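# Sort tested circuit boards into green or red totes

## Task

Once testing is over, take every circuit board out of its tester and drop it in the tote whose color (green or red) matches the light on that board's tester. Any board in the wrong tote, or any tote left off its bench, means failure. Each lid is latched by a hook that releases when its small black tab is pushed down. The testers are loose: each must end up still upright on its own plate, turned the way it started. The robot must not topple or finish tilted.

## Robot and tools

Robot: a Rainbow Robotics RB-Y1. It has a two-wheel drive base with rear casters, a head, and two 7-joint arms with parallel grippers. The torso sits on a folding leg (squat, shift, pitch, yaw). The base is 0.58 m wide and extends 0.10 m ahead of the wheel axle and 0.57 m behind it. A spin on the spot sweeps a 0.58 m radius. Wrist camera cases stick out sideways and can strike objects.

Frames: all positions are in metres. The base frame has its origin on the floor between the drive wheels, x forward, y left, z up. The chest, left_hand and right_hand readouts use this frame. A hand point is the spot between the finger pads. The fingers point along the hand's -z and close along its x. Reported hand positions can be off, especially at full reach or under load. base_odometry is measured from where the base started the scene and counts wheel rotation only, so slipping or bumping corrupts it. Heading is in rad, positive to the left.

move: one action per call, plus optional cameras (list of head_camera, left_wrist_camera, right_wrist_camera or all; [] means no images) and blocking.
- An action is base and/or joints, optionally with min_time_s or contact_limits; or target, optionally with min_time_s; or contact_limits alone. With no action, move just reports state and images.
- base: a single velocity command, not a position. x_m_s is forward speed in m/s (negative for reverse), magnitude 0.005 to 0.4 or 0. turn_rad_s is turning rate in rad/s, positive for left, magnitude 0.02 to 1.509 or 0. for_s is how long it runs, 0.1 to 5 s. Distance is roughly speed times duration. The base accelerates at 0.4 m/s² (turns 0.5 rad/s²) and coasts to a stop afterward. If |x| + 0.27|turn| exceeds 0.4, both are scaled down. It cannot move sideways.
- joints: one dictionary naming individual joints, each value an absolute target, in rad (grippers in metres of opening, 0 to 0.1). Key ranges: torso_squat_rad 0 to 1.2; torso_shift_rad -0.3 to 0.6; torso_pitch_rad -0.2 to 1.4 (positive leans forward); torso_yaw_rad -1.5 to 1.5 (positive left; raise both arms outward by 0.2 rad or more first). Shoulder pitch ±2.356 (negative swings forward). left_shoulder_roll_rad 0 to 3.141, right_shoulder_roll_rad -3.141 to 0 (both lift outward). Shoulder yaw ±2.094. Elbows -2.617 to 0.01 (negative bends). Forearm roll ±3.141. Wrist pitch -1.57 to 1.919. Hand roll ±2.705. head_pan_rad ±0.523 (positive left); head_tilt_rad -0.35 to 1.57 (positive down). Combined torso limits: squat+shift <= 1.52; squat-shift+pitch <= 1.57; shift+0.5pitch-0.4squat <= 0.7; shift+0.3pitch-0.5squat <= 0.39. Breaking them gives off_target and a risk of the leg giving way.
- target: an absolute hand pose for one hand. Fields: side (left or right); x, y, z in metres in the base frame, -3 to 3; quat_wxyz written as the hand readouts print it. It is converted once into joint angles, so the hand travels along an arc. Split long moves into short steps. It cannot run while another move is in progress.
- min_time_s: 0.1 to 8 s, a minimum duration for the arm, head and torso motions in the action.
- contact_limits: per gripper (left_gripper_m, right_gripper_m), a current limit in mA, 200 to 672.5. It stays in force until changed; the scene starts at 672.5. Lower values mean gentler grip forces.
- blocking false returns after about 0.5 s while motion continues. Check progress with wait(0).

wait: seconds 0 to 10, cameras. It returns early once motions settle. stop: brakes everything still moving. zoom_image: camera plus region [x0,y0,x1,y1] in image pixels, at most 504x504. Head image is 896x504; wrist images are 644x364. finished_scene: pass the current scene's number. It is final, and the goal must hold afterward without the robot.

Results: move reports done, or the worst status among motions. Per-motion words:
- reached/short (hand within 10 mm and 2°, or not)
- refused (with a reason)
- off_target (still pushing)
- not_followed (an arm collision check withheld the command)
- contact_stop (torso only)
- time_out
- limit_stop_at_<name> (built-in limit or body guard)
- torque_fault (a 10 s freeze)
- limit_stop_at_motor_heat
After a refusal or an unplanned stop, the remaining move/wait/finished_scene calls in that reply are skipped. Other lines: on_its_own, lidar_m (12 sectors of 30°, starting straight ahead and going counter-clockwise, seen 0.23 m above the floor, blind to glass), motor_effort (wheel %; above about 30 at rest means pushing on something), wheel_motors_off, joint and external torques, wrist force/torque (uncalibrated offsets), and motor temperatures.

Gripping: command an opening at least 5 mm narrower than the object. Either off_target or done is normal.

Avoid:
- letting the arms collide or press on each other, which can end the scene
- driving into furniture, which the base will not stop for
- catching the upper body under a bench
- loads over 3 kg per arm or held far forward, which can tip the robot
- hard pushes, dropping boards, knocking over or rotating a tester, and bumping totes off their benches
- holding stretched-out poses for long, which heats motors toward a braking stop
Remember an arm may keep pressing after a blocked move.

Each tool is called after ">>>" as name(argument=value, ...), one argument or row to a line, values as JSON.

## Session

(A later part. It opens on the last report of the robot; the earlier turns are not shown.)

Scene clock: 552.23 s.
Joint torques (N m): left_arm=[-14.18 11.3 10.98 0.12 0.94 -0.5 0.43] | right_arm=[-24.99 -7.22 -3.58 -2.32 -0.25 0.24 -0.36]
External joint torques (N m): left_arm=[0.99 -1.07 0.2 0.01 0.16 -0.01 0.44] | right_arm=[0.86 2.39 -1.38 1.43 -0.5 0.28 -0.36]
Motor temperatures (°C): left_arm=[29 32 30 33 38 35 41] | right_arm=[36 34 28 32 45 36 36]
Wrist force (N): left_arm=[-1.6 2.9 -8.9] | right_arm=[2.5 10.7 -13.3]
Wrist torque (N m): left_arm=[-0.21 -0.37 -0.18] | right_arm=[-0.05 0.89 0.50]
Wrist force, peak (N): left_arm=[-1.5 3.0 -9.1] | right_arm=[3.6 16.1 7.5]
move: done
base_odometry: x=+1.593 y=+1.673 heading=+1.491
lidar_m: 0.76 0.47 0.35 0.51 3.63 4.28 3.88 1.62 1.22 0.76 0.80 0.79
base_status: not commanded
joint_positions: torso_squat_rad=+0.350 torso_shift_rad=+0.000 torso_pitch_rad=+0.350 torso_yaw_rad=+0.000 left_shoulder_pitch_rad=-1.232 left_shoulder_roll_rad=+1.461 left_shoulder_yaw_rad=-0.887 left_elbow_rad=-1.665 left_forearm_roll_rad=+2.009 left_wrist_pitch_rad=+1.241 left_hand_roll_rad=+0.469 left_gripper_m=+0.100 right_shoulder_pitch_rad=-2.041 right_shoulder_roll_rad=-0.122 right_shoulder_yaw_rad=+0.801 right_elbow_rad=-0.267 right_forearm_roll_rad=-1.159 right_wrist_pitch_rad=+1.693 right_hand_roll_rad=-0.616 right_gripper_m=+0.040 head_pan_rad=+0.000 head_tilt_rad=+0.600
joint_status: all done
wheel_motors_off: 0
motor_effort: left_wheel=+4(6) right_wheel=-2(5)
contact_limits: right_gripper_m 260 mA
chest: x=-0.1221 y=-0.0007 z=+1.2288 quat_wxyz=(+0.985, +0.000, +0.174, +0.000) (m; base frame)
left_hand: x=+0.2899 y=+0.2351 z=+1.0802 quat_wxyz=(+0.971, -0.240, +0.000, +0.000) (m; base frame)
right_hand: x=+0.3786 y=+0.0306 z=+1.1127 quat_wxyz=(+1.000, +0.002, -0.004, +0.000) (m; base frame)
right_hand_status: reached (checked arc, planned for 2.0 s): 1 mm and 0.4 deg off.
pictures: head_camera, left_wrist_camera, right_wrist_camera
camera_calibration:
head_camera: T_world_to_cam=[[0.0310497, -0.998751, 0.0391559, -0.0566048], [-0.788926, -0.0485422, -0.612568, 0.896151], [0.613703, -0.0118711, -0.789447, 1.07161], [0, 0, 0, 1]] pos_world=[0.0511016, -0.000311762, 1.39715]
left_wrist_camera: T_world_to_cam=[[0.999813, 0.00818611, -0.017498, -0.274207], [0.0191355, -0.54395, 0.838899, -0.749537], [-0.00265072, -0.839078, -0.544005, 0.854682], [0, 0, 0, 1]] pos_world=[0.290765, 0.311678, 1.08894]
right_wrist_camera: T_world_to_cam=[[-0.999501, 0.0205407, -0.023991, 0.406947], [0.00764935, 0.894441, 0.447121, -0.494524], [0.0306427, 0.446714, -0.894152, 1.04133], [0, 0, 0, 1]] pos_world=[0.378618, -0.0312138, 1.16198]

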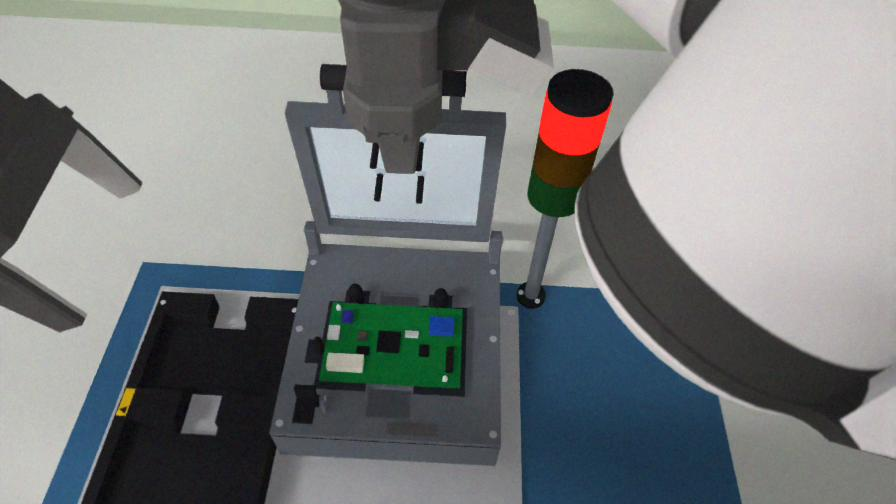

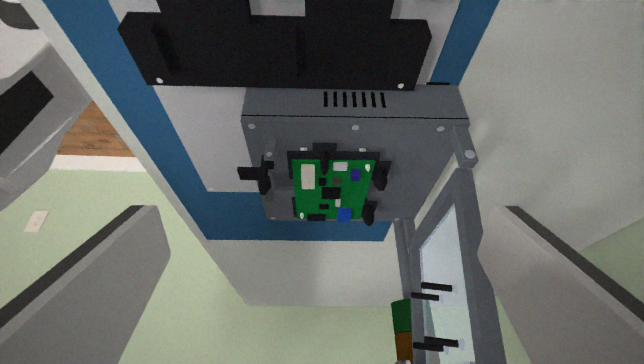

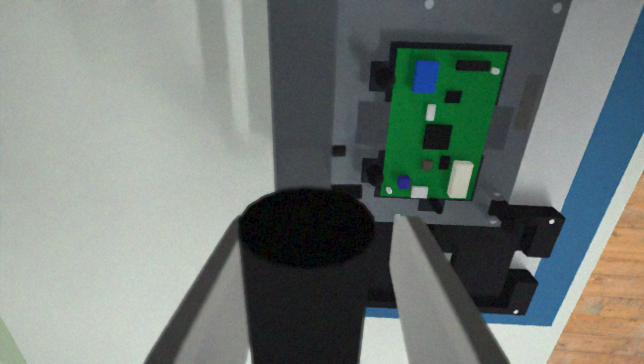

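>>> move(
  joints={"right_gripper_m":0.07},
  cameras=["left_wrist_camera"],
)

>>> move(
  joints={"torso_squat_rad":0.0},
)

Scene clock: 559.93 s.
Joint torques (N m): left_arm=[-14.04 11.25 11 0.18 0.86 -0.46 0.5] | right_arm=[-25.09 -7.06 -3.62 -2.43 -0.28 0.17 -0.35]
External joint torques (N m): left_arm=[1.13 -1.12 0.21 0.07 0.08 0.02 0.5] | right_arm=[0.76 2.55 -1.42 1.33 -0.54 0.21 -0.36]
Motor temperatures (°C): left_arm=[29 32 30 33 38 35 41] | right_arm=[36 34 28 32 45 36 36]
Wrist force (N): left_arm=[-1.6 3.3 -8.7] | right_arm=[2.4 10.9 -13.0]
Wrist torque (N m): left_arm=[-0.26 -0.37 -0.18] | right_arm=[-0.06 0.87 0.50]
Wrist force, peak (N): left_arm=[-1.5 3.2 -9.2] | right_arm=[2.5 11.1 -13.3]
move: done
base_odometry: x=+1.593 y=+1.673 heading=+1.491
lidar_m: 0.76 0.47 0.35 0.51 3.62 4.29 3.86 1.61 1.22 0.77 0.80 0.79
base_status: not commanded
joint_positions: torso_squat_rad=+0.350 torso_shift_rad=+0.000 torso_pitch_rad=+0.350 torso_yaw_rad=+0.000 left_shoulder_pitch_rad=-1.232 left_shoulder_roll_rad=+1.461 left_shoulder_yaw_rad=-0.887 left_elbow_rad=-1.665 left_forearm_roll_rad=+2.009 left_wrist_pitch_rad=+1.241 left_hand_roll_rad=+0.469 left_gripper_m=+0.100 right_shoulder_pitch_rad=-2.041 right_shoulder_roll_rad=-0.122 right_shoulder_yaw_rad=+0.801 right_elbow_rad=-0.267 right_forearm_roll_rad=-1.159 right_wrist_pitch_rad=+1.693 right_hand_roll_rad=-0.616 right_gripper_m=+0.070 head_pan_rad=+0.000 head_tilt_rad=+0.600
joint_status: all done
wheel_motors_off: 0
motor_effort: left_wheel=+5(6) right_wheel=-3(5)
contact_limits: right_gripper_m 260 mA
chest: x=-0.1221 y=-0.0007 z=+1.2288 quat_wxyz=(+0.985, +0.000, +0.174, +0.000) (m; base frame)
left_hand: x=+0.2899 y=+0.2351 z=+1.0802 quat_wxyz=(+0.971, -0.240, +0.000, +0.000) (m; base frame)
right_hand: x=+0.3786 y=+0.0306 z=+1.1127 quat_wxyz=(+1.000, +0.002, -0.004, +0.000) (m; base frame)
pictures: left_wrist_camera
camera_calibration:
left_wrist_camera: T_world_to_cam=[[0.999813, 0.00818599, -0.0174979, -0.274208], [0.0191353, -0.54395, 0.8389, -0.749537], [-0.00265075, -0.839078, -0.544005, 0.854681], [0, 0, 0, 1]] pos_world=[0.290765, 0.311678, 1.08894]

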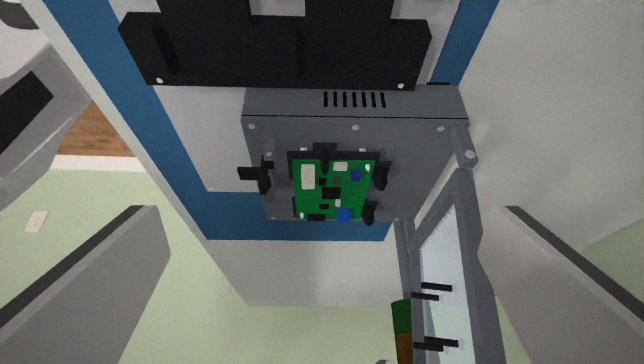

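Scene clock: 561.90 s.
Joint torques (N m): left_arm=[-14.19 11.21 10.92 0.2 0.81 -0.46 0.41] | right_arm=[-24.74 -7.04 -3.59 -2.45 -0.23 0.24 -0.37]
External joint torques (N m): left_arm=[0.98 -1.17 0.13 0.09 0.03 0.03 0.42] | right_arm=[1.11 2.57 -1.39 1.31 -0.48 0.28 -0.37]
Motor temperatures (°C): left_arm=[29 32 30 33 38 35 41] | right_arm=[36 34 28 32 45 36 36]
Wrist force (N): left_arm=[-1.7 2.9 -8.7] | right_arm=[2.5 10.7 -13.0]
Wrist torque (N m): left_arm=[-0.21 -0.42 -0.20] | right_arm=[-0.03 0.89 0.52]
Wrist force, peak (N): left_arm=[-1.6 3.1 -9.3] | right_arm=[2.5 11.3 -13.2]
move: done
base_odometry: x=+1.593 y=+1.673 heading=+1.491
lidar_m: 0.76 0.47 0.35 0.51 3.63 4.28 3.87 1.60 1.22 0.77 0.80 0.79
base_status: not commanded
joint_positions: torso_squat_rad=+0.000 torso_shift_rad=+0.000 torso_pitch_rad=+0.350 torso_yaw_rad=+0.000 left_shoulder_pitch_rad=-1.232 left_shoulder_roll_rad=+1.461 left_shoulder_yaw_rad=-0.887 left_elbow_rad=-1.665 left_forearm_roll_rad=+2.009 left_wrist_pitch_rad=+1.241 left_hand_roll_rad=+0.469 left_gripper_m=+0.100 right_shoulder_pitch_rad=-2.041 right_shoulder_roll_rad=-0.122 right_shoulder_yaw_rad=+0.801 right_elbow_rad=-0.267 right_forearm_roll_rad=-1.159 right_wrist_pitch_rad=+1.693 right_hand_roll_rad=-0.616 right_gripper_m=+0.070 head_pan_rad=+0.000 head_tilt_rad=+0.600
joint_status: all done
wheel_motors_off: 0
motor_effort: left_wheel=+5(6) right_wheel=-3(6)
contact_limits: right_gripper_m 260 mA
chest: x=-0.1220 y=-0.0007 z=+1.2712 quat_wxyz=(+0.985, +0.000, +0.174, +0.000) (m; base frame)
left_hand: x=+0.2900 y=+0.2351 z=+1.1225 quat_wxyz=(+0.971, -0.240, +0.000, +0.000) (m; base frame)
right_hand: x=+0.3787 y=+0.0306 z=+1.1549 quat_wxyz=(+1.000, +0.002, -0.003, +0.000) (m; base frame)
pictures: head_camera, left_wrist_camera, right_wrist_camera
camera_calibration:
head_camera: T_world_to_cam=[[0.031057, -0.998751, 0.0391459, -0.0582848], [-0.789102, -0.0485384, -0.612342, 0.921937], [0.613477, -0.0118726, -0.789623, 1.10521], [0, 0, 0, 1]] pos_world=[0.0512918, -0.000340856, 1.43952]
left_wrist_camera: T_world_to_cam=[[0.999808, 0.00818221, -0.0177849, -0.273243], [0.0193741, -0.543951, 0.838893, -0.785104], [-0.00281013, -0.839077, -0.544005, 0.877715], [0, 0, 0, 1]] pos_world=[0.290868, 0.311648, 1.13124]
right_wrist_camera: T_world_to_cam=[[-0.999509, 0.0205101, -0.0237065, 0.407734], [0.00774931, 0.894441, 0.447118, -0.513457], [0.0303745, 0.446715, -0.894161, 1.07925], [0, 0, 0, 1]] pos_world=[0.378731, -0.0312227, 1.20427]

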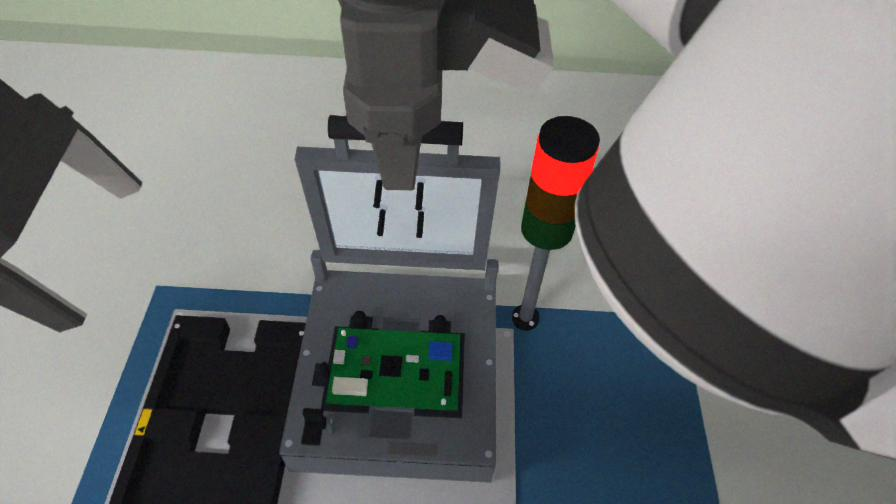

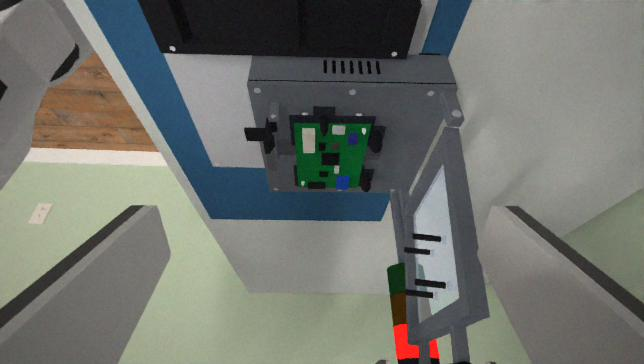

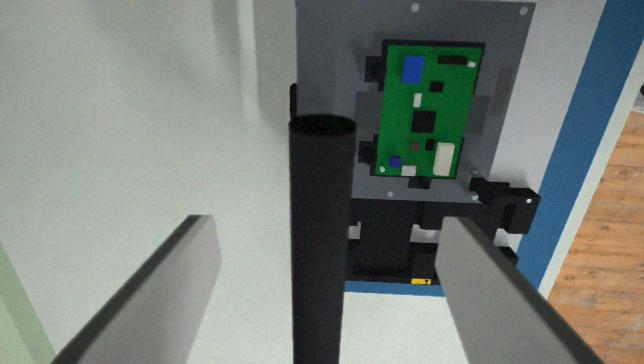

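>>> move(
  target={"side":"right","x":0.372,"y":0.031,"z":1.17,"quat_wxyz":[1,0,0.0,0]},
  min_time_s=2,
)

>>> move(
  target={"side":"right","x":0.26,"y":-0.05,"z":1.18,"quat_wxyz":[1,0,0.0,0]},
  min_time_s=2,
)

Scene clock: 570.33 s.
Joint torques (N m): left_arm=[-14.11 11.14 10.77 0.12 0.96 -0.49 0.38] | right_arm=[-24.98 -11.27 -3.69 -3.78 -0.19 0.27 -0.32]
External joint torques (N m): left_arm=[1.05 -1.23 -0.01 0.01 0.18 0 0.38] | right_arm=[0.74 -1.5 -1.4 -0.06 -0.44 0.27 -0.32]
Motor temperatures (°C): left_arm=[29 32 30 33 38 35 41] | right_arm=[36 34 28 32 45 36 36]
Wrist force (N): left_arm=[-1.4 3.0 -8.9] | right_arm=[2.3 10.9 -13.0]
Wrist torque (N m): left_arm=[-0.22 -0.37 -0.19] | right_arm=[-0.07 0.86 0.53]
Wrist force, peak (N): left_arm=[-1.8 3.2 -9.3] | right_arm=[2.0 11.1 -13.5]
move: done
base_odometry: x=+1.593 y=+1.673 heading=+1.491
lidar_m: 0.76 0.47 0.35 0.50 3.63 4.28 3.87 1.61 1.22 0.77 0.80 0.79
base_status: not commanded
joint_positions: torso_squat_rad=+0.000 torso_shift_rad=+0.000 torso_pitch_rad=+0.350 torso_yaw_rad=+0.000 left_shoulder_pitch_rad=-1.232 left_shoulder_roll_rad=+1.461 left_shoulder_yaw_rad=-0.887 left_elbow_rad=-1.665 left_forearm_roll_rad=+2.009 left_wrist_pitch_rad=+1.241 left_hand_roll_rad=+0.469 left_gripper_m=+0.100 right_shoulder_pitch_rad=-2.066 right_shoulder_roll_rad=-0.129 right_shoulder_yaw_rad=+0.795 right_elbow_rad=-0.279 right_forearm_roll_rad=-1.167 right_wrist_pitch_rad=+1.738 right_hand_roll_rad=-0.628 right_gripper_m=+0.070 head_pan_rad=+0.000 head_tilt_rad=+0.600
joint_status: all done
wheel_motors_off: 0
motor_effort: left_wheel=+5(6) right_wheel=-3(5)
contact_limits: right_gripper_m 260 mA
chest: x=-0.1220 y=-0.0007 z=+1.2712 quat_wxyz=(+0.985, +0.000, +0.174, +0.000) (m; base frame)
left_hand: x=+0.2900 y=+0.2351 z=+1.1225 quat_wxyz=(+0.971, -0.240, +0.000, +0.000) (m; base frame)
right_hand: x=+0.3726 y=+0.0313 z=+1.1695 quat_wxyz=(+1.000, -0.002, +0.004, +0.000) (m; base frame)
right_hand_status: reached (checked arc, planned for 2.0 s): 1 mm and 0.5 deg off.
pictures: head_camera, left_wrist_camera, right_wrist_camera
camera_calibration:
head_camera: T_world_to_cam=[[0.0310572, -0.998751, 0.0391458, -0.0582847], [-0.7891, -0.0485385, -0.612344, 0.921939], [0.613479, -0.0118723, -0.789622, 1.10521], [0, 0, 0, 1]] pos_world=[0.0512897, -0.000340948, 1.43952]
left_wrist_camera: T_world_to_cam=[[0.999808, 0.00818239, -0.0177823, -0.273244], [0.019372, -0.543951, 0.838893, -0.785105], [-0.00280855, -0.839077, -0.544005, 0.877715], [0, 0, 0, 1]] pos_world=[0.290866, 0.311648, 1.13124]
right_wrist_camera: T_world_to_cam=[[-0.999759, 0.0195359, -0.0100144, 0.386075], [0.0131417, 0.89799, 0.43982, -0.514172], [0.0175851, 0.439582, -0.89803, 1.10163], [0, 0, 0, 1]] pos_world=[0.373367, -0.0300766, 1.2193]

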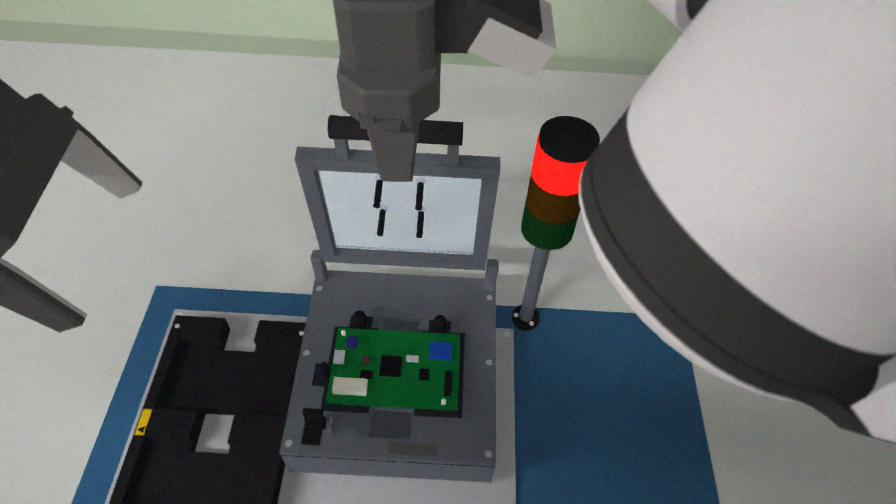

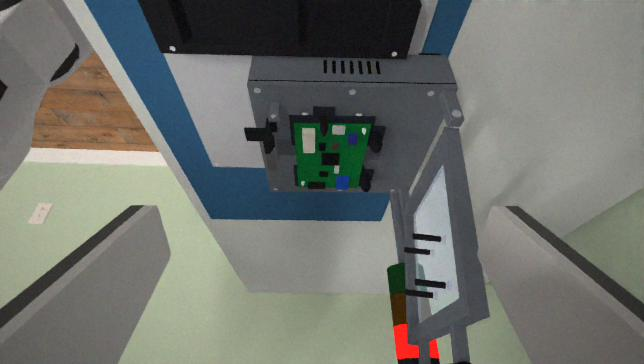

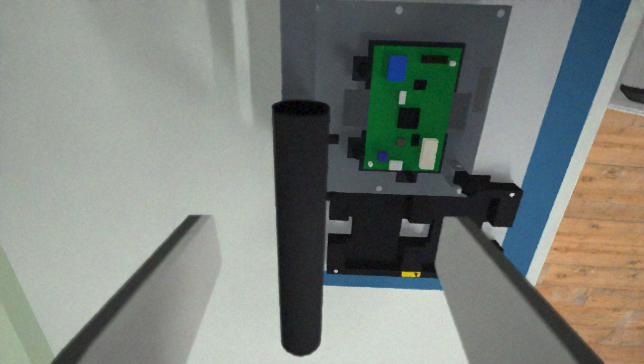

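Scene clock: 572.83 s.
Joint torques (N m): left_arm=[-14.14 11.3 10.97 0.14 0.91 -0.42 0.39] | right_arm=[-19.34 -6.83 -9.56 2.01 0.09 -0.19 0.05]
External joint torques (N m): left_arm=[1.03 -1.07 0.18 0.03 0.13 0.07 0.4] | right_arm=[1.69 0.24 0.81 -0.48 -0.14 -0.19 0.05]
Motor temperatures (°C): left_arm=[29 32 30 33 38 35 41] | right_arm=[36 34 28 32 45 36 36]
Wrist force (N): left_arm=[-1.9 2.9 -8.9] | right_arm=[2.0 10.6 -12.9]
Wrist torque (N m): left_arm=[-0.20 -0.44 -0.18] | right_arm=[-0.03 0.82 0.53]
Wrist force, peak (N): left_arm=[-1.7 3.0 -9.2] | right_arm=[1.8 11.4 -13.3]
move: done
base_odometry: x=+1.593 y=+1.673 heading=+1.491
lidar_m: 0.76 0.47 0.35 0.49 3.63 4.29 3.87 1.61 1.21 0.77 0.81 0.79
base_status: not commanded
joint_positions: torso_squat_rad=+0.000 torso_shift_rad=+0.000 torso_pitch_rad=+0.350 torso_yaw_rad=+0.000 left_shoulder_pitch_rad=-1.232 left_shoulder_roll_rad=+1.461 left_shoulder_yaw_rad=-0.887 left_elbow_rad=-1.665 left_forearm_roll_rad=+2.009 left_wrist_pitch_rad=+1.241 left_hand_roll_rad=+0.469 left_gripper_m=+0.100 right_shoulder_pitch_rad=-2.072 right_shoulder_roll_rad=-0.900 right_shoulder_yaw_rad=+1.391 right_elbow_rad=-1.695 right_forearm_roll_rad=-1.842 right_wrist_pitch_rad=+1.500 right_hand_roll_rad=-1.306 right_gripper_m=+0.070 head_pan_rad=+0.000 head_tilt_rad=+0.600
joint_status: all done
wheel_motors_off: 0
motor_effort: left_wheel=+4(6) right_wheel=-3(6)
contact_limits: right_gripper_m 260 mA
chest: x=-0.1220 y=-0.0008 z=+1.2712 quat_wxyz=(+0.985, +0.000, +0.174, +0.000) (m; base frame)
left_hand: x=+0.2900 y=+0.2350 z=+1.1225 quat_wxyz=(+0.971, -0.240, +0.000, +0.000) (m; base frame)
right_hand: x=+0.2600 y=-0.0500 z=+1.1802 quat_wxyz=(+1.000, +0.000, +0.000, +0.000) (m; base frame)
right_hand_status: reached (checked arc, planned for 2.0 s): 0 mm and 0.0 deg off.
pictures: head_camera, left_wrist_camera, right_wrist_camera
camera_calibration:
head_camera: T_world_to_cam=[[0.0309829, -0.998757, 0.0390534, -0.0582534], [-0.789077, -0.0484237, -0.612383, 0.921981], [0.613513, -0.0118427, -0.789596, 1.10519], [0, 0, 0, 1]] pos_world=[0.0512697, -0.000446797, 1.43953]
left_wrist_camera: T_world_to_cam=[[0.99981, 0.00811139, -0.0177377, -0.273287], [0.0192957, -0.544031, 0.838843, -0.785096], [-0.00284568, -0.839026, -0.544084, 0.877749], [0, 0, 0, 1]] pos_world=[0.290882, 0.311554, 1.13129]
right_wrist_camera: T_world_to_cam=[[-0.999654, 0.020173, -0.0168766, 0.283323], [0.0105748, 0.895781, 0.444371, -0.449164], [0.0240821, 0.444039, -0.895684, 1.14471], [0, 0, 0, 1]] pos_world=[0.260407, -0.111659, 1.22967]

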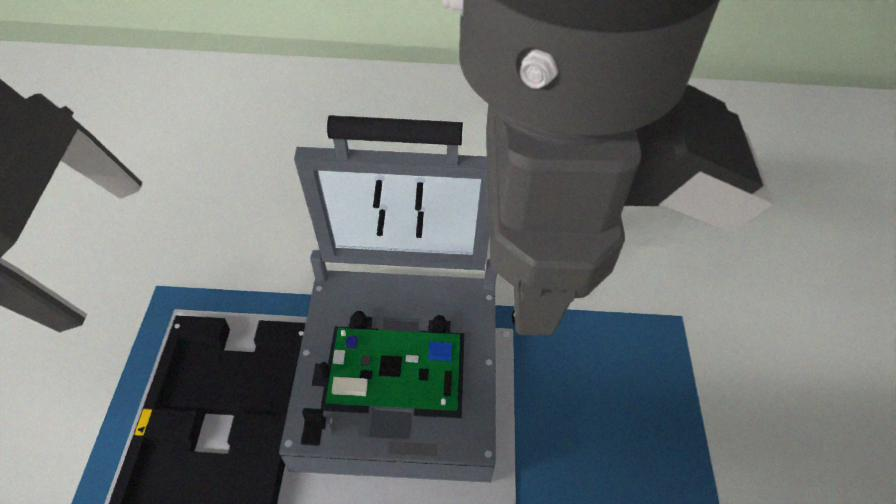

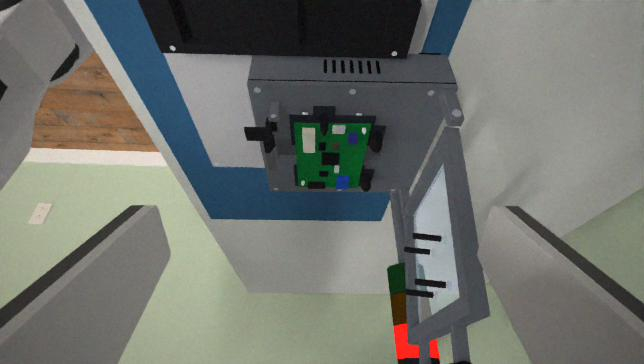

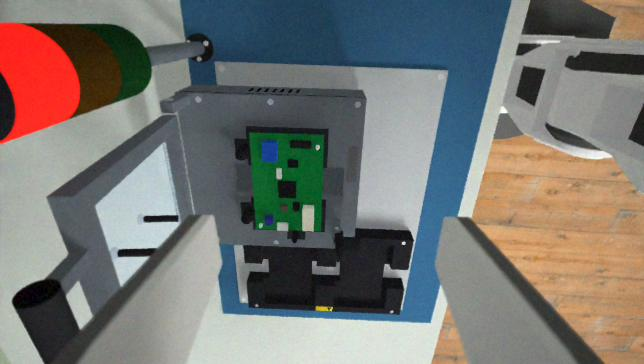

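>>> zoom_image(
  camera="right_wrist_camera",
  region=[150, 50, 400, 190],
)

>>> zoom_image(
  camera="left_wrist_camera",
  region=[220, 0, 500, 200],
)

Scaled by 2.016 from the camera's 644x364 image, which has a finer 1265x715 frame.

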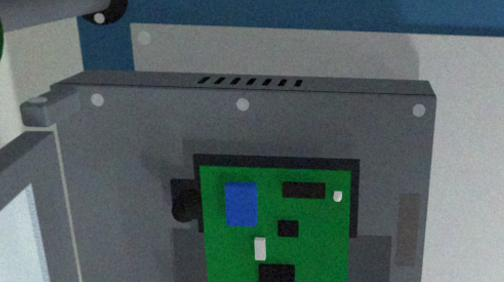

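Scaled by 1.800 from the camera's 644x364 image, which has a finer 920x520 frame.

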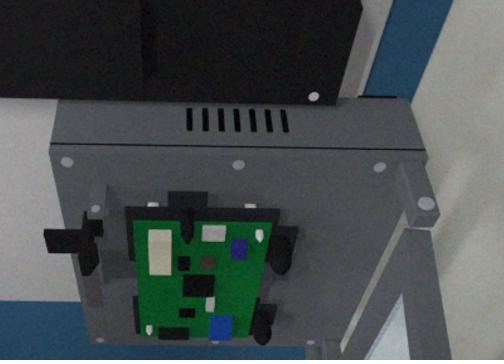

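>>> move(
  target={"side":"right","x":0.302,"y":0.039,"z":1.06,"quat_wxyz":[1,0,0.0,0]},
  min_time_s=2,
)

>>> move(
  joints={"right_gripper_m":0.092},
  contact_limits={"right_gripper_m":350},
)

Scene clock: 615.83 s.
Joint torques (N m): left_arm=[-14.09 11.34 10.99 0.12 0.9 -0.49 0.47] | right_arm=[-21.03 -6.15 -7.84 2.1 0.24 -0.22 0.3]
External joint torques (N m): left_arm=[1.07 -1.03 0.2 0 0.12 0 0.47] | right_arm=[2.92 1.88 1.32 0.73 0.01 -0.21 0.3]
Motor temperatures (°C): left_arm=[29 32 30 33 38 35 41] | right_arm=[36 34 29 32 45 36 36]
Wrist force (N): left_arm=[-1.8 2.9 -8.8] | right_arm=[1.9 10.9 -13.1]
Wrist torque (N m): left_arm=[-0.19 -0.44 -0.19] | right_arm=[-0.08 0.84 0.54]
Wrist force, peak (N): left_arm=[-2.0 3.2 -9.3] | right_arm=[2.4 10.8 -13.2]
move: done
base_odometry: x=+1.593 y=+1.673 heading=+1.491
lidar_m: 0.76 0.47 0.35 0.51 3.64 4.28 3.87 1.61 1.21 0.77 0.80 0.79
base_status: not commanded
joint_positions: torso_squat_rad=+0.000 torso_shift_rad=+0.000 torso_pitch_rad=+0.350 torso_yaw_rad=+0.000 left_shoulder_pitch_rad=-1.232 left_shoulder_roll_rad=+1.461 left_shoulder_yaw_rad=-0.887 left_elbow_rad=-1.665 left_forearm_roll_rad=+2.009 left_wrist_pitch_rad=+1.241 left_hand_roll_rad=+0.469 left_gripper_m=+0.100 right_shoulder_pitch_rad=-1.931 right_shoulder_roll_rad=-0.449 right_shoulder_yaw_rad=+1.497 right_elbow_rad=-1.187 right_forearm_roll_rad=-1.686 right_wrist_pitch_rad=+1.342 right_hand_roll_rad=-1.198 right_gripper_m=+0.070 head_pan_rad=+0.000 head_tilt_rad=+0.600
joint_status: all done
wheel_motors_off: 0
motor_effort: left_wheel=+5(5) right_wheel=-4(5)
contact_limits: right_gripper_m 260 mA
chest: x=-0.1220 y=-0.0008 z=+1.2712 quat_wxyz=(+0.985, +0.000, +0.174, +0.000) (m; base frame)
left_hand: x=+0.2900 y=+0.2350 z=+1.1225 quat_wxyz=(+0.971, -0.240, +0.000, +0.000) (m; base frame)
right_hand: x=+0.3017 y=+0.0388 z=+1.0604 quat_wxyz=(+1.000, +0.002, -0.002, +0.000) (m; base frame)
right_hand_status: reached (checked arc, planned for 2.0 s): 1 mm and 0.3 deg off.
pictures: head_camera, left_wrist_camera, right_wrist_camera
camera_calibration:
head_camera: T_world_to_cam=[[0.0309826, -0.998757, 0.0390536, -0.0582537], [-0.789074, -0.0484237, -0.612387, 0.921984], [0.613517, -0.0118428, -0.789593, 1.10519], [0, 0, 0, 1]] pos_world=[0.0512657, -0.000446819, 1.43954]
left_wrist_camera: T_world_to_cam=[[0.99981, 0.00811082, -0.0177326, -0.273291], [0.0192911, -0.544031, 0.838843, -0.785097], [-0.00284338, -0.839026, -0.544084, 0.877749], [0, 0, 0, 1]] pos_world=[0.29088, 0.311554, 1.1313]
right_wrist_camera: T_world_to_cam=[[-0.999566, 0.0211474, -0.0205243, 0.324961], [0.00975227, 0.894584, 0.446793, -0.478258], [0.0278092, 0.446398, -0.894402, 0.994448], [0, 0, 0, 1]] pos_world=[0.30183, -0.0229497, 1.10979]

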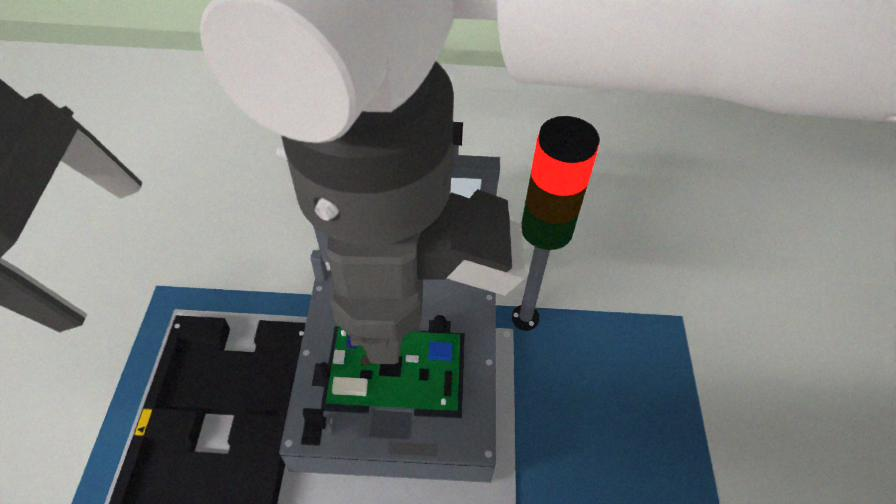

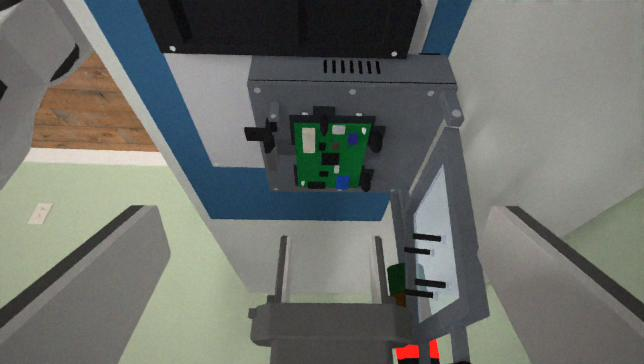

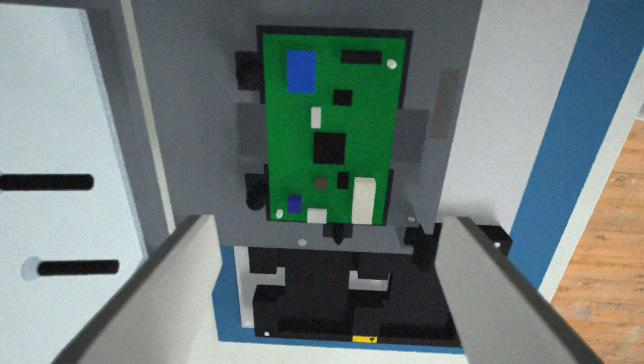

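Scene clock: 616.57 s.
Joint torques (N m): left_arm=[-14.15 11.33 10.98 0.09 0.94 -0.41 0.46] | right_arm=[-20.88 -5.98 -8.12 2.05 0.25 -0.21 0.21]
External joint torques (N m): left_arm=[1.02 -1.04 0.19 -0.02 0.16 0.07 0.47] | right_arm=[3.08 2.05 1.05 0.68 0.02 -0.2 0.21]
Motor temperatures (°C): left_arm=[29 32 30 33 38 35 41] | right_arm=[36 34 29 32 45 36 36]
Wrist force (N): left_arm=[-1.9 3.2 -9.0] | right_arm=[2.4 10.6 -13.1]
Wrist torque (N m): left_arm=[-0.22 -0.45 -0.17] | right_arm=[-0.03 0.87 0.53]
Wrist force, peak (N): left_arm=[-1.6 3.1 -9.2] | right_arm=[2.4 10.8 -13.1]
move: done
base_odometry: x=+1.593 y=+1.673 heading=+1.491
lidar_m: 0.76 0.47 0.35 0.51 3.63 4.28 3.87 1.61 1.22 0.77 0.80 0.79
base_status: not commanded
joint_positions: torso_squat_rad=+0.000 torso_shift_rad=+0.000 torso_pitch_rad=+0.350 torso_yaw_rad=+0.000 left_shoulder_pitch_rad=-1.232 left_shoulder_roll_rad=+1.461 left_shoulder_yaw_rad=-0.887 left_elbow_rad=-1.665 left_forearm_roll_rad=+2.009 left_wrist_pitch_rad=+1.241 left_hand_roll_rad=+0.469 left_gripper_m=+0.100 right_shoulder_pitch_rad=-1.931 right_shoulder_roll_rad=-0.449 right_shoulder_yaw_rad=+1.497 right_elbow_rad=-1.187 right_forearm_roll_rad=-1.686 right_wrist_pitch_rad=+1.342 right_hand_roll_rad=-1.198 right_gripper_m=+0.092 head_pan_rad=+0.000 head_tilt_rad=+0.600
joint_status: all done
wheel_motors_off: 0
motor_effort: left_wheel=+4(5) right_wheel=-4(5)
contact_limits: right_gripper_m 350 mA
chest: x=-0.1220 y=-0.0008 z=+1.2712 quat_wxyz=(+0.985, +0.000, +0.174, +0.000) (m; base frame)
left_hand: x=+0.2900 y=+0.2350 z=+1.1225 quat_wxyz=(+0.971, -0.240, +0.000, +0.000) (m; base frame)
right_hand: x=+0.3017 y=+0.0388 z=+1.0604 quat_wxyz=(+1.000, +0.002, -0.002, +0.000) (m; base frame)
pictures: head_camera, left_wrist_camera, right_wrist_camera
camera_calibration:
head_camera: T_world_to_cam=[[0.0309827, -0.998757, 0.0390536, -0.0582536], [-0.789074, -0.0484238, -0.612387, 0.921984], [0.613517, -0.0118428, -0.789593, 1.10519], [0, 0, 0, 1]] pos_world=[0.0512655, -0.000446674, 1.43954]
left_wrist_camera: T_world_to_cam=[[0.99981, 0.00811127, -0.0177325, -0.273291], [0.0192913, -0.544031, 0.838843, -0.785097], [-0.00284296, -0.839026, -0.544084, 0.877749], [0, 0, 0, 1]] pos_world=[0.29088, 0.311554, 1.1313]
right_wrist_camera: T_world_to_cam=[[-0.999566, 0.0211474, -0.0205241, 0.324961], [0.00975233, 0.894584, 0.446793, -0.478258], [0.027809, 0.446399, -0.894402, 0.994447], [0, 0, 0, 1]] pos_world=[0.301829, -0.0229494, 1.10979]

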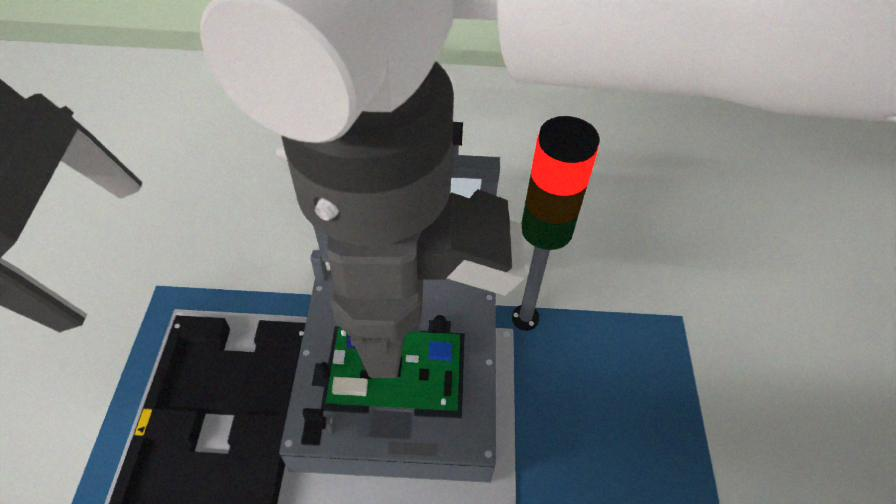

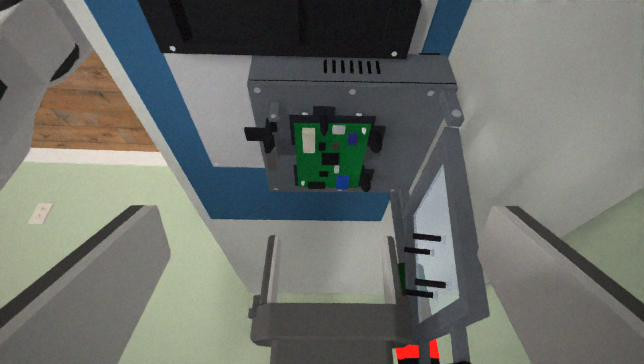

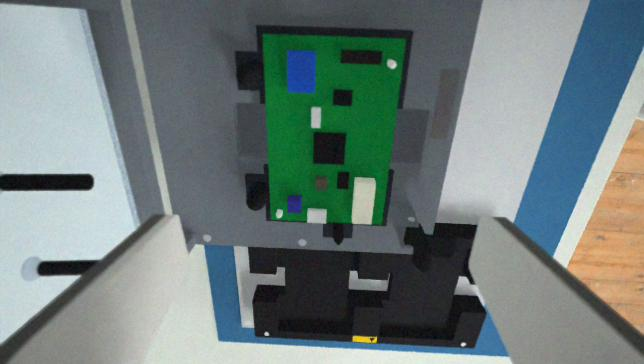

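>>> move(
  target={"side":"right","x":0.299,"y":0.036,"z":0.98,"quat_wxyz":[1,0,0.0,0]},
  min_time_s=2,
)

>>> zoom_image(
  camera="left_wrist_camera",
  region=[220, 60, 500, 260],
)

Scene clock: 630.50 s.
Joint torques (N m): left_arm=[-14.03 11.28 10.94 0.02 0.93 -0.47 0.46] | right_arm=[-20.42 -4.4 -6.99 1.78 0.27 -0.34 0.41]
External joint torques (N m): left_arm=[1.14 -1.09 0.15 -0.09 0.15 0.02 0.46] | right_arm=[3.36 2.53 1.35 0.93 0.05 -0.33 0.41]
Motor temperatures (°C): left_arm=[29 32 30 33 38 35 41] | right_arm=[36 34 29 32 45 36 36]
Wrist force (N): left_arm=[-1.8 3.2 -8.9] | right_arm=[2.3 11.1 -12.9]
Wrist torque (N m): left_arm=[-0.23 -0.43 -0.19] | right_arm=[-0.11 0.87 0.52]
Wrist force, peak (N): left_arm=[-2.0 3.1 -9.3] | right_arm=[2.2 11.0 -13.0]
move: done
base_odometry: x=+1.593 y=+1.673 heading=+1.491
lidar_m: 0.76 0.48 0.34 0.51 3.63 4.29 3.87 1.60 1.22 0.78 0.80 0.79
base_status: not commanded
joint_positions: torso_squat_rad=+0.000 torso_shift_rad=+0.000 torso_pitch_rad=+0.350 torso_yaw_rad=+0.000 left_shoulder_pitch_rad=-1.232 left_shoulder_roll_rad=+1.461 left_shoulder_yaw_rad=-0.887 left_elbow_rad=-1.665 left_forearm_roll_rad=+2.009 left_wrist_pitch_rad=+1.241 left_hand_roll_rad=+0.469 left_gripper_m=+0.100 right_shoulder_pitch_rad=-1.795 right_shoulder_roll_rad=-0.356 right_shoulder_yaw_rad=+1.571 right_elbow_rad=-1.074 right_forearm_roll_rad=-1.606 right_wrist_pitch_rad=+1.215 right_hand_roll_rad=-1.162 right_gripper_m=+0.092 head_pan_rad=+0.000 head_tilt_rad=+0.600
joint_status: all done
wheel_motors_off: 0
motor_effort: left_wheel=+4(6) right_wheel=-2(5)
contact_limits: right_gripper_m 350 mA
chest: x=-0.1220 y=-0.0008 z=+1.2712 quat_wxyz=(+0.985, +0.000, +0.174, +0.000) (m; base frame)
left_hand: x=+0.2900 y=+0.2350 z=+1.1225 quat_wxyz=(+0.971, -0.240, +0.000, +0.000) (m; base frame)
right_hand: x=+0.2992 y=+0.0360 z=+0.9804 quat_wxyz=(+1.000, +0.000, -0.001, +0.000) (m; base frame)
right_hand_status: reached (checked arc, planned for 2.0 s): 0 mm and 0.1 deg off.
pictures: head_camera, left_wrist_camera, right_wrist_camera
camera_calibration:
head_camera: T_world_to_cam=[[0.0309826, -0.998757, 0.0390539, -0.0582539], [-0.789074, -0.0484239, -0.612387, 0.921984], [0.613517, -0.011843, -0.789593, 1.10519], [0, 0, 0, 1]] pos_world=[0.0512657, -0.000446605, 1.43954]
left_wrist_camera: T_world_to_cam=[[0.99981, 0.00811098, -0.0177329, -0.27329], [0.0192914, -0.544031, 0.838843, -0.785097], [-0.00284339, -0.839026, -0.544084, 0.877749], [0, 0, 0, 1]] pos_world=[0.29088, 0.311554, 1.1313]
right_wrist_camera: T_world_to_cam=[[-0.999623, 0.0207062, -0.018027, 0.318522], [0.0105329, 0.895629, 0.444676, -0.43812], [0.0253531, 0.444319, -0.89551, 0.926107], [0, 0, 0, 1]] pos_world=[0.299537, -0.0256887, 1.0299]

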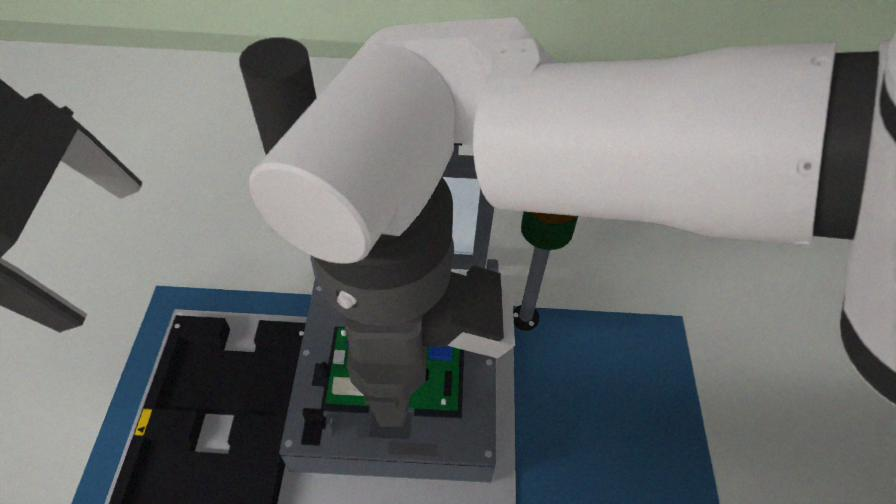

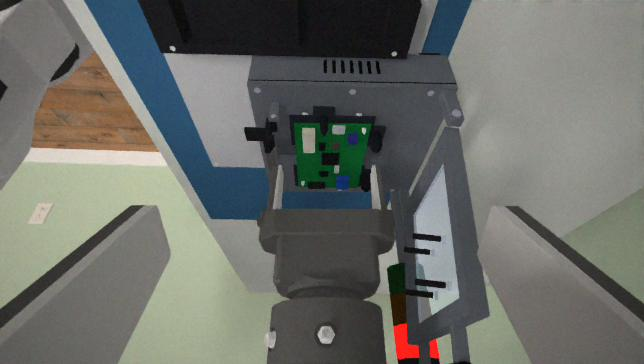

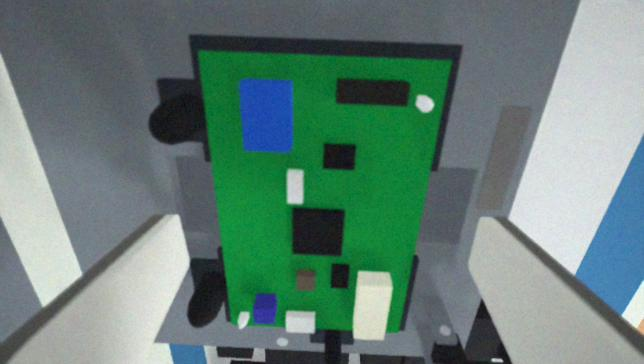

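Scaled by 1.800 from the camera's 644x364 image, which has a finer 920x520 frame.

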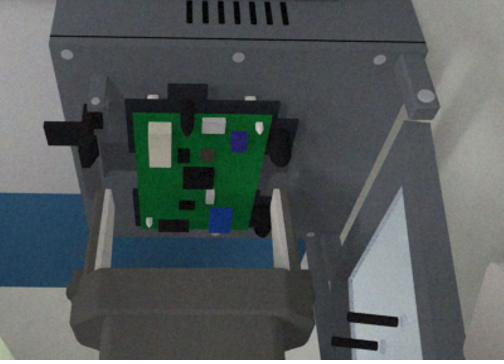

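>>> move(
  joints={"right_gripper_m":0.087},
  cameras=[],
)

>>> move(
  target={"side":"right","x":0.3025,"y":0.037,"z":0.958,"quat_wxyz":[1,0,0.0,0]},
  min_time_s=2,
  cameras=["left_wrist_camera","right_wrist_camera"],
)

>>> zoom_image(
  camera="left_wrist_camera",
  region=[220, 60, 500, 260],
)

Scene clock: 644.10 s.
Joint torques (N m): left_arm=[-14.11 11.15 10.91 0.03 0.9 -0.5 0.42] | right_arm=[-20.26 -4.75 -6.98 1.71 0.21 -0.33 0.29]
External joint torques (N m): left_arm=[1.06 -1.22 0.13 -0.08 0.12 -0.01 0.43] | right_arm=[3.52 2.18 1.36 0.86 -0.01 -0.33 0.29]
Motor temperatures (°C): left_arm=[29 32 30 33 38 35 41] | right_arm=[36 34 29 32 45 36 36]
Wrist force (N): left_arm=[-1.8 2.8 -8.9] | right_arm=[2.3 10.5 -12.7]
Wrist torque (N m): left_arm=[-0.19 -0.43 -0.18] | right_arm=[-0.04 0.86 0.53]
Wrist force, peak (N): left_arm=[-1.8 3.1 -9.3] | right_arm=[1.9 10.9 -13.0]
move: done
base_odometry: x=+1.593 y=+1.673 heading=+1.491
lidar_m: 0.76 0.48 0.34 0.51 3.63 4.29 3.87 1.61 1.21 0.77 0.80 0.79
base_status: not commanded
joint_positions: torso_squat_rad=+0.000 torso_shift_rad=+0.000 torso_pitch_rad=+0.350 torso_yaw_rad=+0.000 left_shoulder_pitch_rad=-1.232 left_shoulder_roll_rad=+1.461 left_shoulder_yaw_rad=-0.887 left_elbow_rad=-1.665 left_forearm_roll_rad=+2.009 left_wrist_pitch_rad=+1.241 left_hand_roll_rad=+0.469 left_gripper_m=+0.100 right_shoulder_pitch_rad=-1.795 right_shoulder_roll_rad=-0.356 right_shoulder_yaw_rad=+1.571 right_elbow_rad=-1.074 right_forearm_roll_rad=-1.606 right_wrist_pitch_rad=+1.215 right_hand_roll_rad=-1.162 right_gripper_m=+0.087 head_pan_rad=+0.000 head_tilt_rad=+0.600
joint_status: all done
wheel_motors_off: 0
motor_effort: left_wheel=+4(5) right_wheel=-5(5)
contact_limits: right_gripper_m 350 mA
chest: x=-0.1220 y=-0.0008 z=+1.2712 quat_wxyz=(+0.985, +0.000, +0.174, +0.000) (m; base frame)
left_hand: x=+0.2900 y=+0.2350 z=+1.1225 quat_wxyz=(+0.971, -0.240, +0.000, +0.000) (m; base frame)
right_hand: x=+0.2992 y=+0.0360 z=+0.9804 quat_wxyz=(+1.000, +0.000, -0.001, +0.000) (m; base frame)
pictures: none
No camera images: "cameras" was empty.

Scene clock: 646.43 s.
Joint torques (N m): left_arm=[-13.85 11.41 10.97 0.11 0.94 -0.41 0.4] | right_arm=[-20.48 -3.9 -6.22 1.75 0.29 -0.31 0.38]
External joint torques (N m): left_arm=[1.32 -0.96 0.18 0 0.16 0.08 0.4] | right_arm=[3.3 2.64 1.49 0.94 0.07 -0.3 0.38]
Motor temperatures (°C): left_arm=[29 32 30 33 38 35 41] | right_arm=[36 34 29 32 45 36 36]
Wrist force (N): left_arm=[-2.0 3.1 -8.7] | right_arm=[2.1 10.8 -12.5]
Wrist torque (N m): left_arm=[-0.22 -0.44 -0.20] | right_arm=[-0.07 0.84 0.53]
Wrist force, peak (N): left_arm=[-1.9 3.0 -9.2] | right_arm=[2.1 11.1 -13.0]
move: done
base_odometry: x=+1.593 y=+1.673 heading=+1.491
lidar_m: 0.76 0.47 0.35 0.51 3.62 4.29 3.87 1.61 1.22 0.76 0.80 0.80
base_status: not commanded
joint_positions: torso_squat_rad=+0.000 torso_shift_rad=+0.000 torso_pitch_rad=+0.350 torso_yaw_rad=+0.000 left_shoulder_pitch_rad=-1.232 left_shoulder_roll_rad=+1.461 left_shoulder_yaw_rad=-0.887 left_elbow_rad=-1.665 left_forearm_roll_rad=+2.009 left_wrist_pitch_rad=+1.241 left_hand_roll_rad=+0.469 left_gripper_m=+0.100 right_shoulder_pitch_rad=-1.756 right_shoulder_roll_rad=-0.304 right_shoulder_yaw_rad=+1.584 right_elbow_rad=-0.979 right_forearm_roll_rad=-1.596 right_wrist_pitch_rad=+1.186 right_hand_roll_rad=-1.115 right_gripper_m=+0.087 head_pan_rad=+0.000 head_tilt_rad=+0.600
joint_status: all done
wheel_motors_off: 0
motor_effort: left_wheel=+4(5) right_wheel=-3(5)
contact_limits: right_gripper_m 350 mA
chest: x=-0.1220 y=-0.0008 z=+1.2712 quat_wxyz=(+0.985, +0.000, +0.174, +0.000) (m; base frame)
left_hand: x=+0.2900 y=+0.2350 z=+1.1225 quat_wxyz=(+0.971, -0.240, +0.000, +0.000) (m; base frame)
right_hand: x=+0.3028 y=+0.0370 z=+0.9584 quat_wxyz=(+1.000, +0.000, -0.001, +0.000) (m; base frame)
right_hand_status: reached (checked arc, planned for 2.0 s): 1 mm and 0.1 deg off.
pictures: left_wrist_camera, right_wrist_camera
camera_calibration:
left_wrist_camera: T_world_to_cam=[[0.99981, 0.00811126, -0.0177331, -0.27329], [0.0192917, -0.544031, 0.838843, -0.785097], [-0.00284326, -0.839026, -0.544084, 0.877749], [0, 0, 0, 1]] pos_world=[0.29088, 0.311554, 1.1313]
right_wrist_camera: T_world_to_cam=[[-0.999621, 0.0207268, -0.0180931, 0.321678], [0.0105218, 0.895627, 0.444681, -0.429265], [0.0254215, 0.444322, -0.895506, 0.90586], [0, 0, 0, 1]] pos_world=[0.303045, -0.0247, 1.00791]

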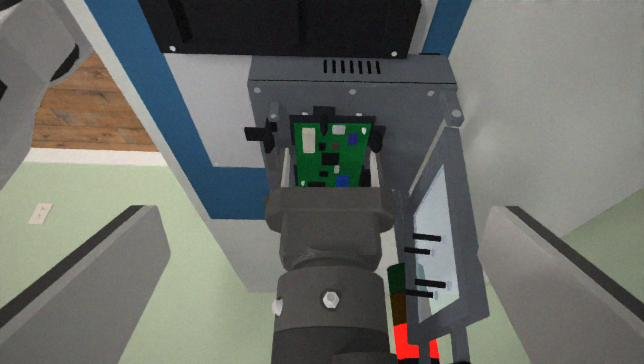

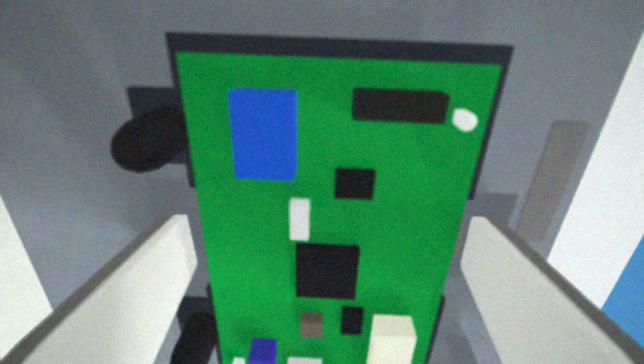

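Scaled by 1.800 from the camera's 644x364 image, which has a finer 920x520 frame.

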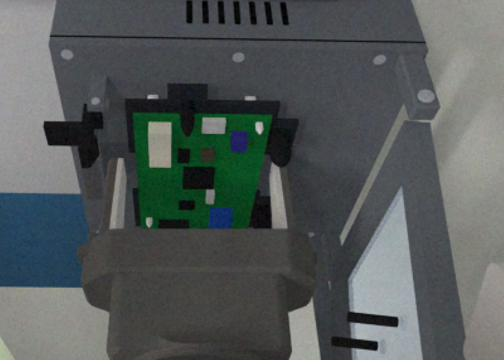

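>>> move(
  target={"side":"right","x":0.3025,"y":0.037,"z":0.946,"quat_wxyz":[1,0,0.0,0]},
  min_time_s=2,
  cameras=["left_wrist_camera","right_wrist_camera"],
)

>>> zoom_image(
  camera="left_wrist_camera",
  region=[220, 60, 500, 260],
)

Scene clock: 653.80 s.
Joint torques (N m): left_arm=[-14.13 11.31 11.07 0.18 0.97 -0.41 0.38] | right_arm=[-20.12 -3.89 -6.15 1.52 0.34 -0.33 0.36]
External joint torques (N m): left_arm=[1.04 -1.07 0.29 0.07 0.19 0.07 0.39] | right_arm=[3.59 2.43 1.32 0.74 0.12 -0.33 0.36]
Motor temperatures (°C): left_arm=[29 32 30 33 38 35 41] | right_arm=[36 34 29 32 45 36 36]
Wrist force (N): left_arm=[-1.8 2.8 -9.0] | right_arm=[2.3 11.0 -12.5]
Wrist torque (N m): left_arm=[-0.20 -0.43 -0.19] | right_arm=[-0.08 0.87 0.51]
Wrist force, peak (N): left_arm=[-2.0 3.2 -9.2] | right_arm=[2.0 10.9 -13.2]
move: done
base_odometry: x=+1.593 y=+1.673 heading=+1.491
lidar_m: 0.76 0.47 0.35 0.51 3.62 4.28 3.87 1.61 1.22 0.77 0.80 0.79
base_status: not commanded
joint_positions: torso_squat_rad=+0.000 torso_shift_rad=+0.000 torso_pitch_rad=+0.350 torso_yaw_rad=+0.000 left_shoulder_pitch_rad=-1.232 left_shoulder_roll_rad=+1.461 left_shoulder_yaw_rad=-0.887 left_elbow_rad=-1.665 left_forearm_roll_rad=+2.009 left_wrist_pitch_rad=+1.241 left_hand_roll_rad=+0.469 left_gripper_m=+0.100 right_shoulder_pitch_rad=-1.735 right_shoulder_roll_rad=-0.283 right_shoulder_yaw_rad=+1.592 right_elbow_rad=-0.945 right_forearm_roll_rad=-1.589 right_wrist_pitch_rad=+1.169 right_hand_roll_rad=-1.100 right_gripper_m=+0.087 head_pan_rad=+0.000 head_tilt_rad=+0.600
joint_status: all done
wheel_motors_off: 0
motor_effort: left_wheel=+3(5) right_wheel=-4(6)
contact_limits: right_gripper_m 350 mA
chest: x=-0.1220 y=-0.0008 z=+1.2712 quat_wxyz=(+0.985, +0.000, +0.174, +0.000) (m; base frame)
left_hand: x=+0.2900 y=+0.2350 z=+1.1225 quat_wxyz=(+0.971, -0.240, +0.000, +0.000) (m; base frame)
right_hand: x=+0.3024 y=+0.0367 z=+0.9469 quat_wxyz=(+1.000, +0.000, -0.001, +0.000) (m; base frame)
right_hand_status: reached (checked arc, planned for 2.0 s): 1 mm and 0.1 deg off.
pictures: left_wrist_camera, right_wrist_camera
camera_calibration:
left_wrist_camera: T_world_to_cam=[[0.99981, 0.00811105, -0.0177331, -0.27329], [0.0192916, -0.544031, 0.838843, -0.785097], [-0.00284346, -0.839026, -0.544084, 0.877749], [0, 0, 0, 1]] pos_world=[0.29088, 0.311554, 1.1313]
right_wrist_camera: T_world_to_cam=[[-0.999619, 0.0204907, -0.0184802, 0.321514], [0.0101414, 0.895687, 0.444569, -0.423684], [0.025662, 0.444212, -0.895554, 0.895629], [0, 0, 0, 1]] pos_world=[0.302705, -0.0249482, 0.996382]

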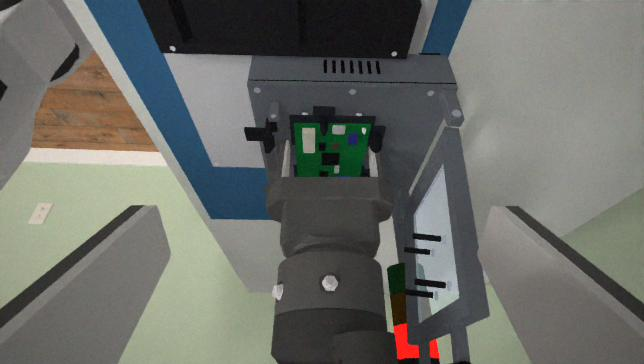

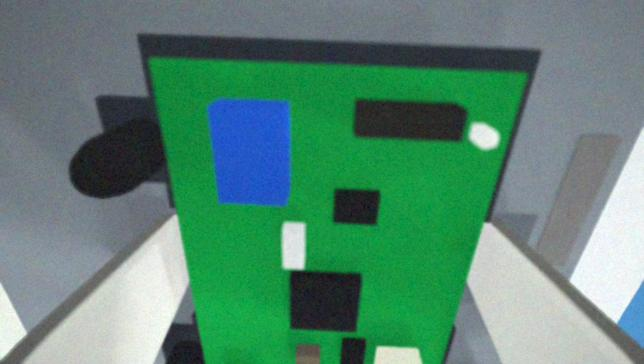

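Scaled by 1.800 from the camera's 644x364 image, which has a finer 920x520 frame.

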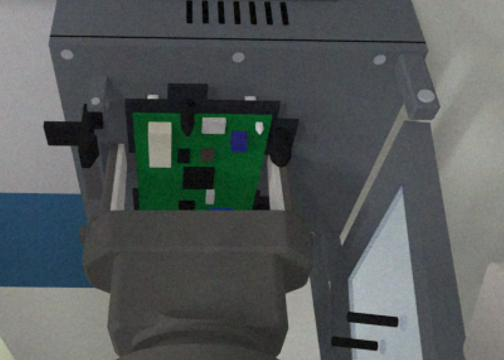

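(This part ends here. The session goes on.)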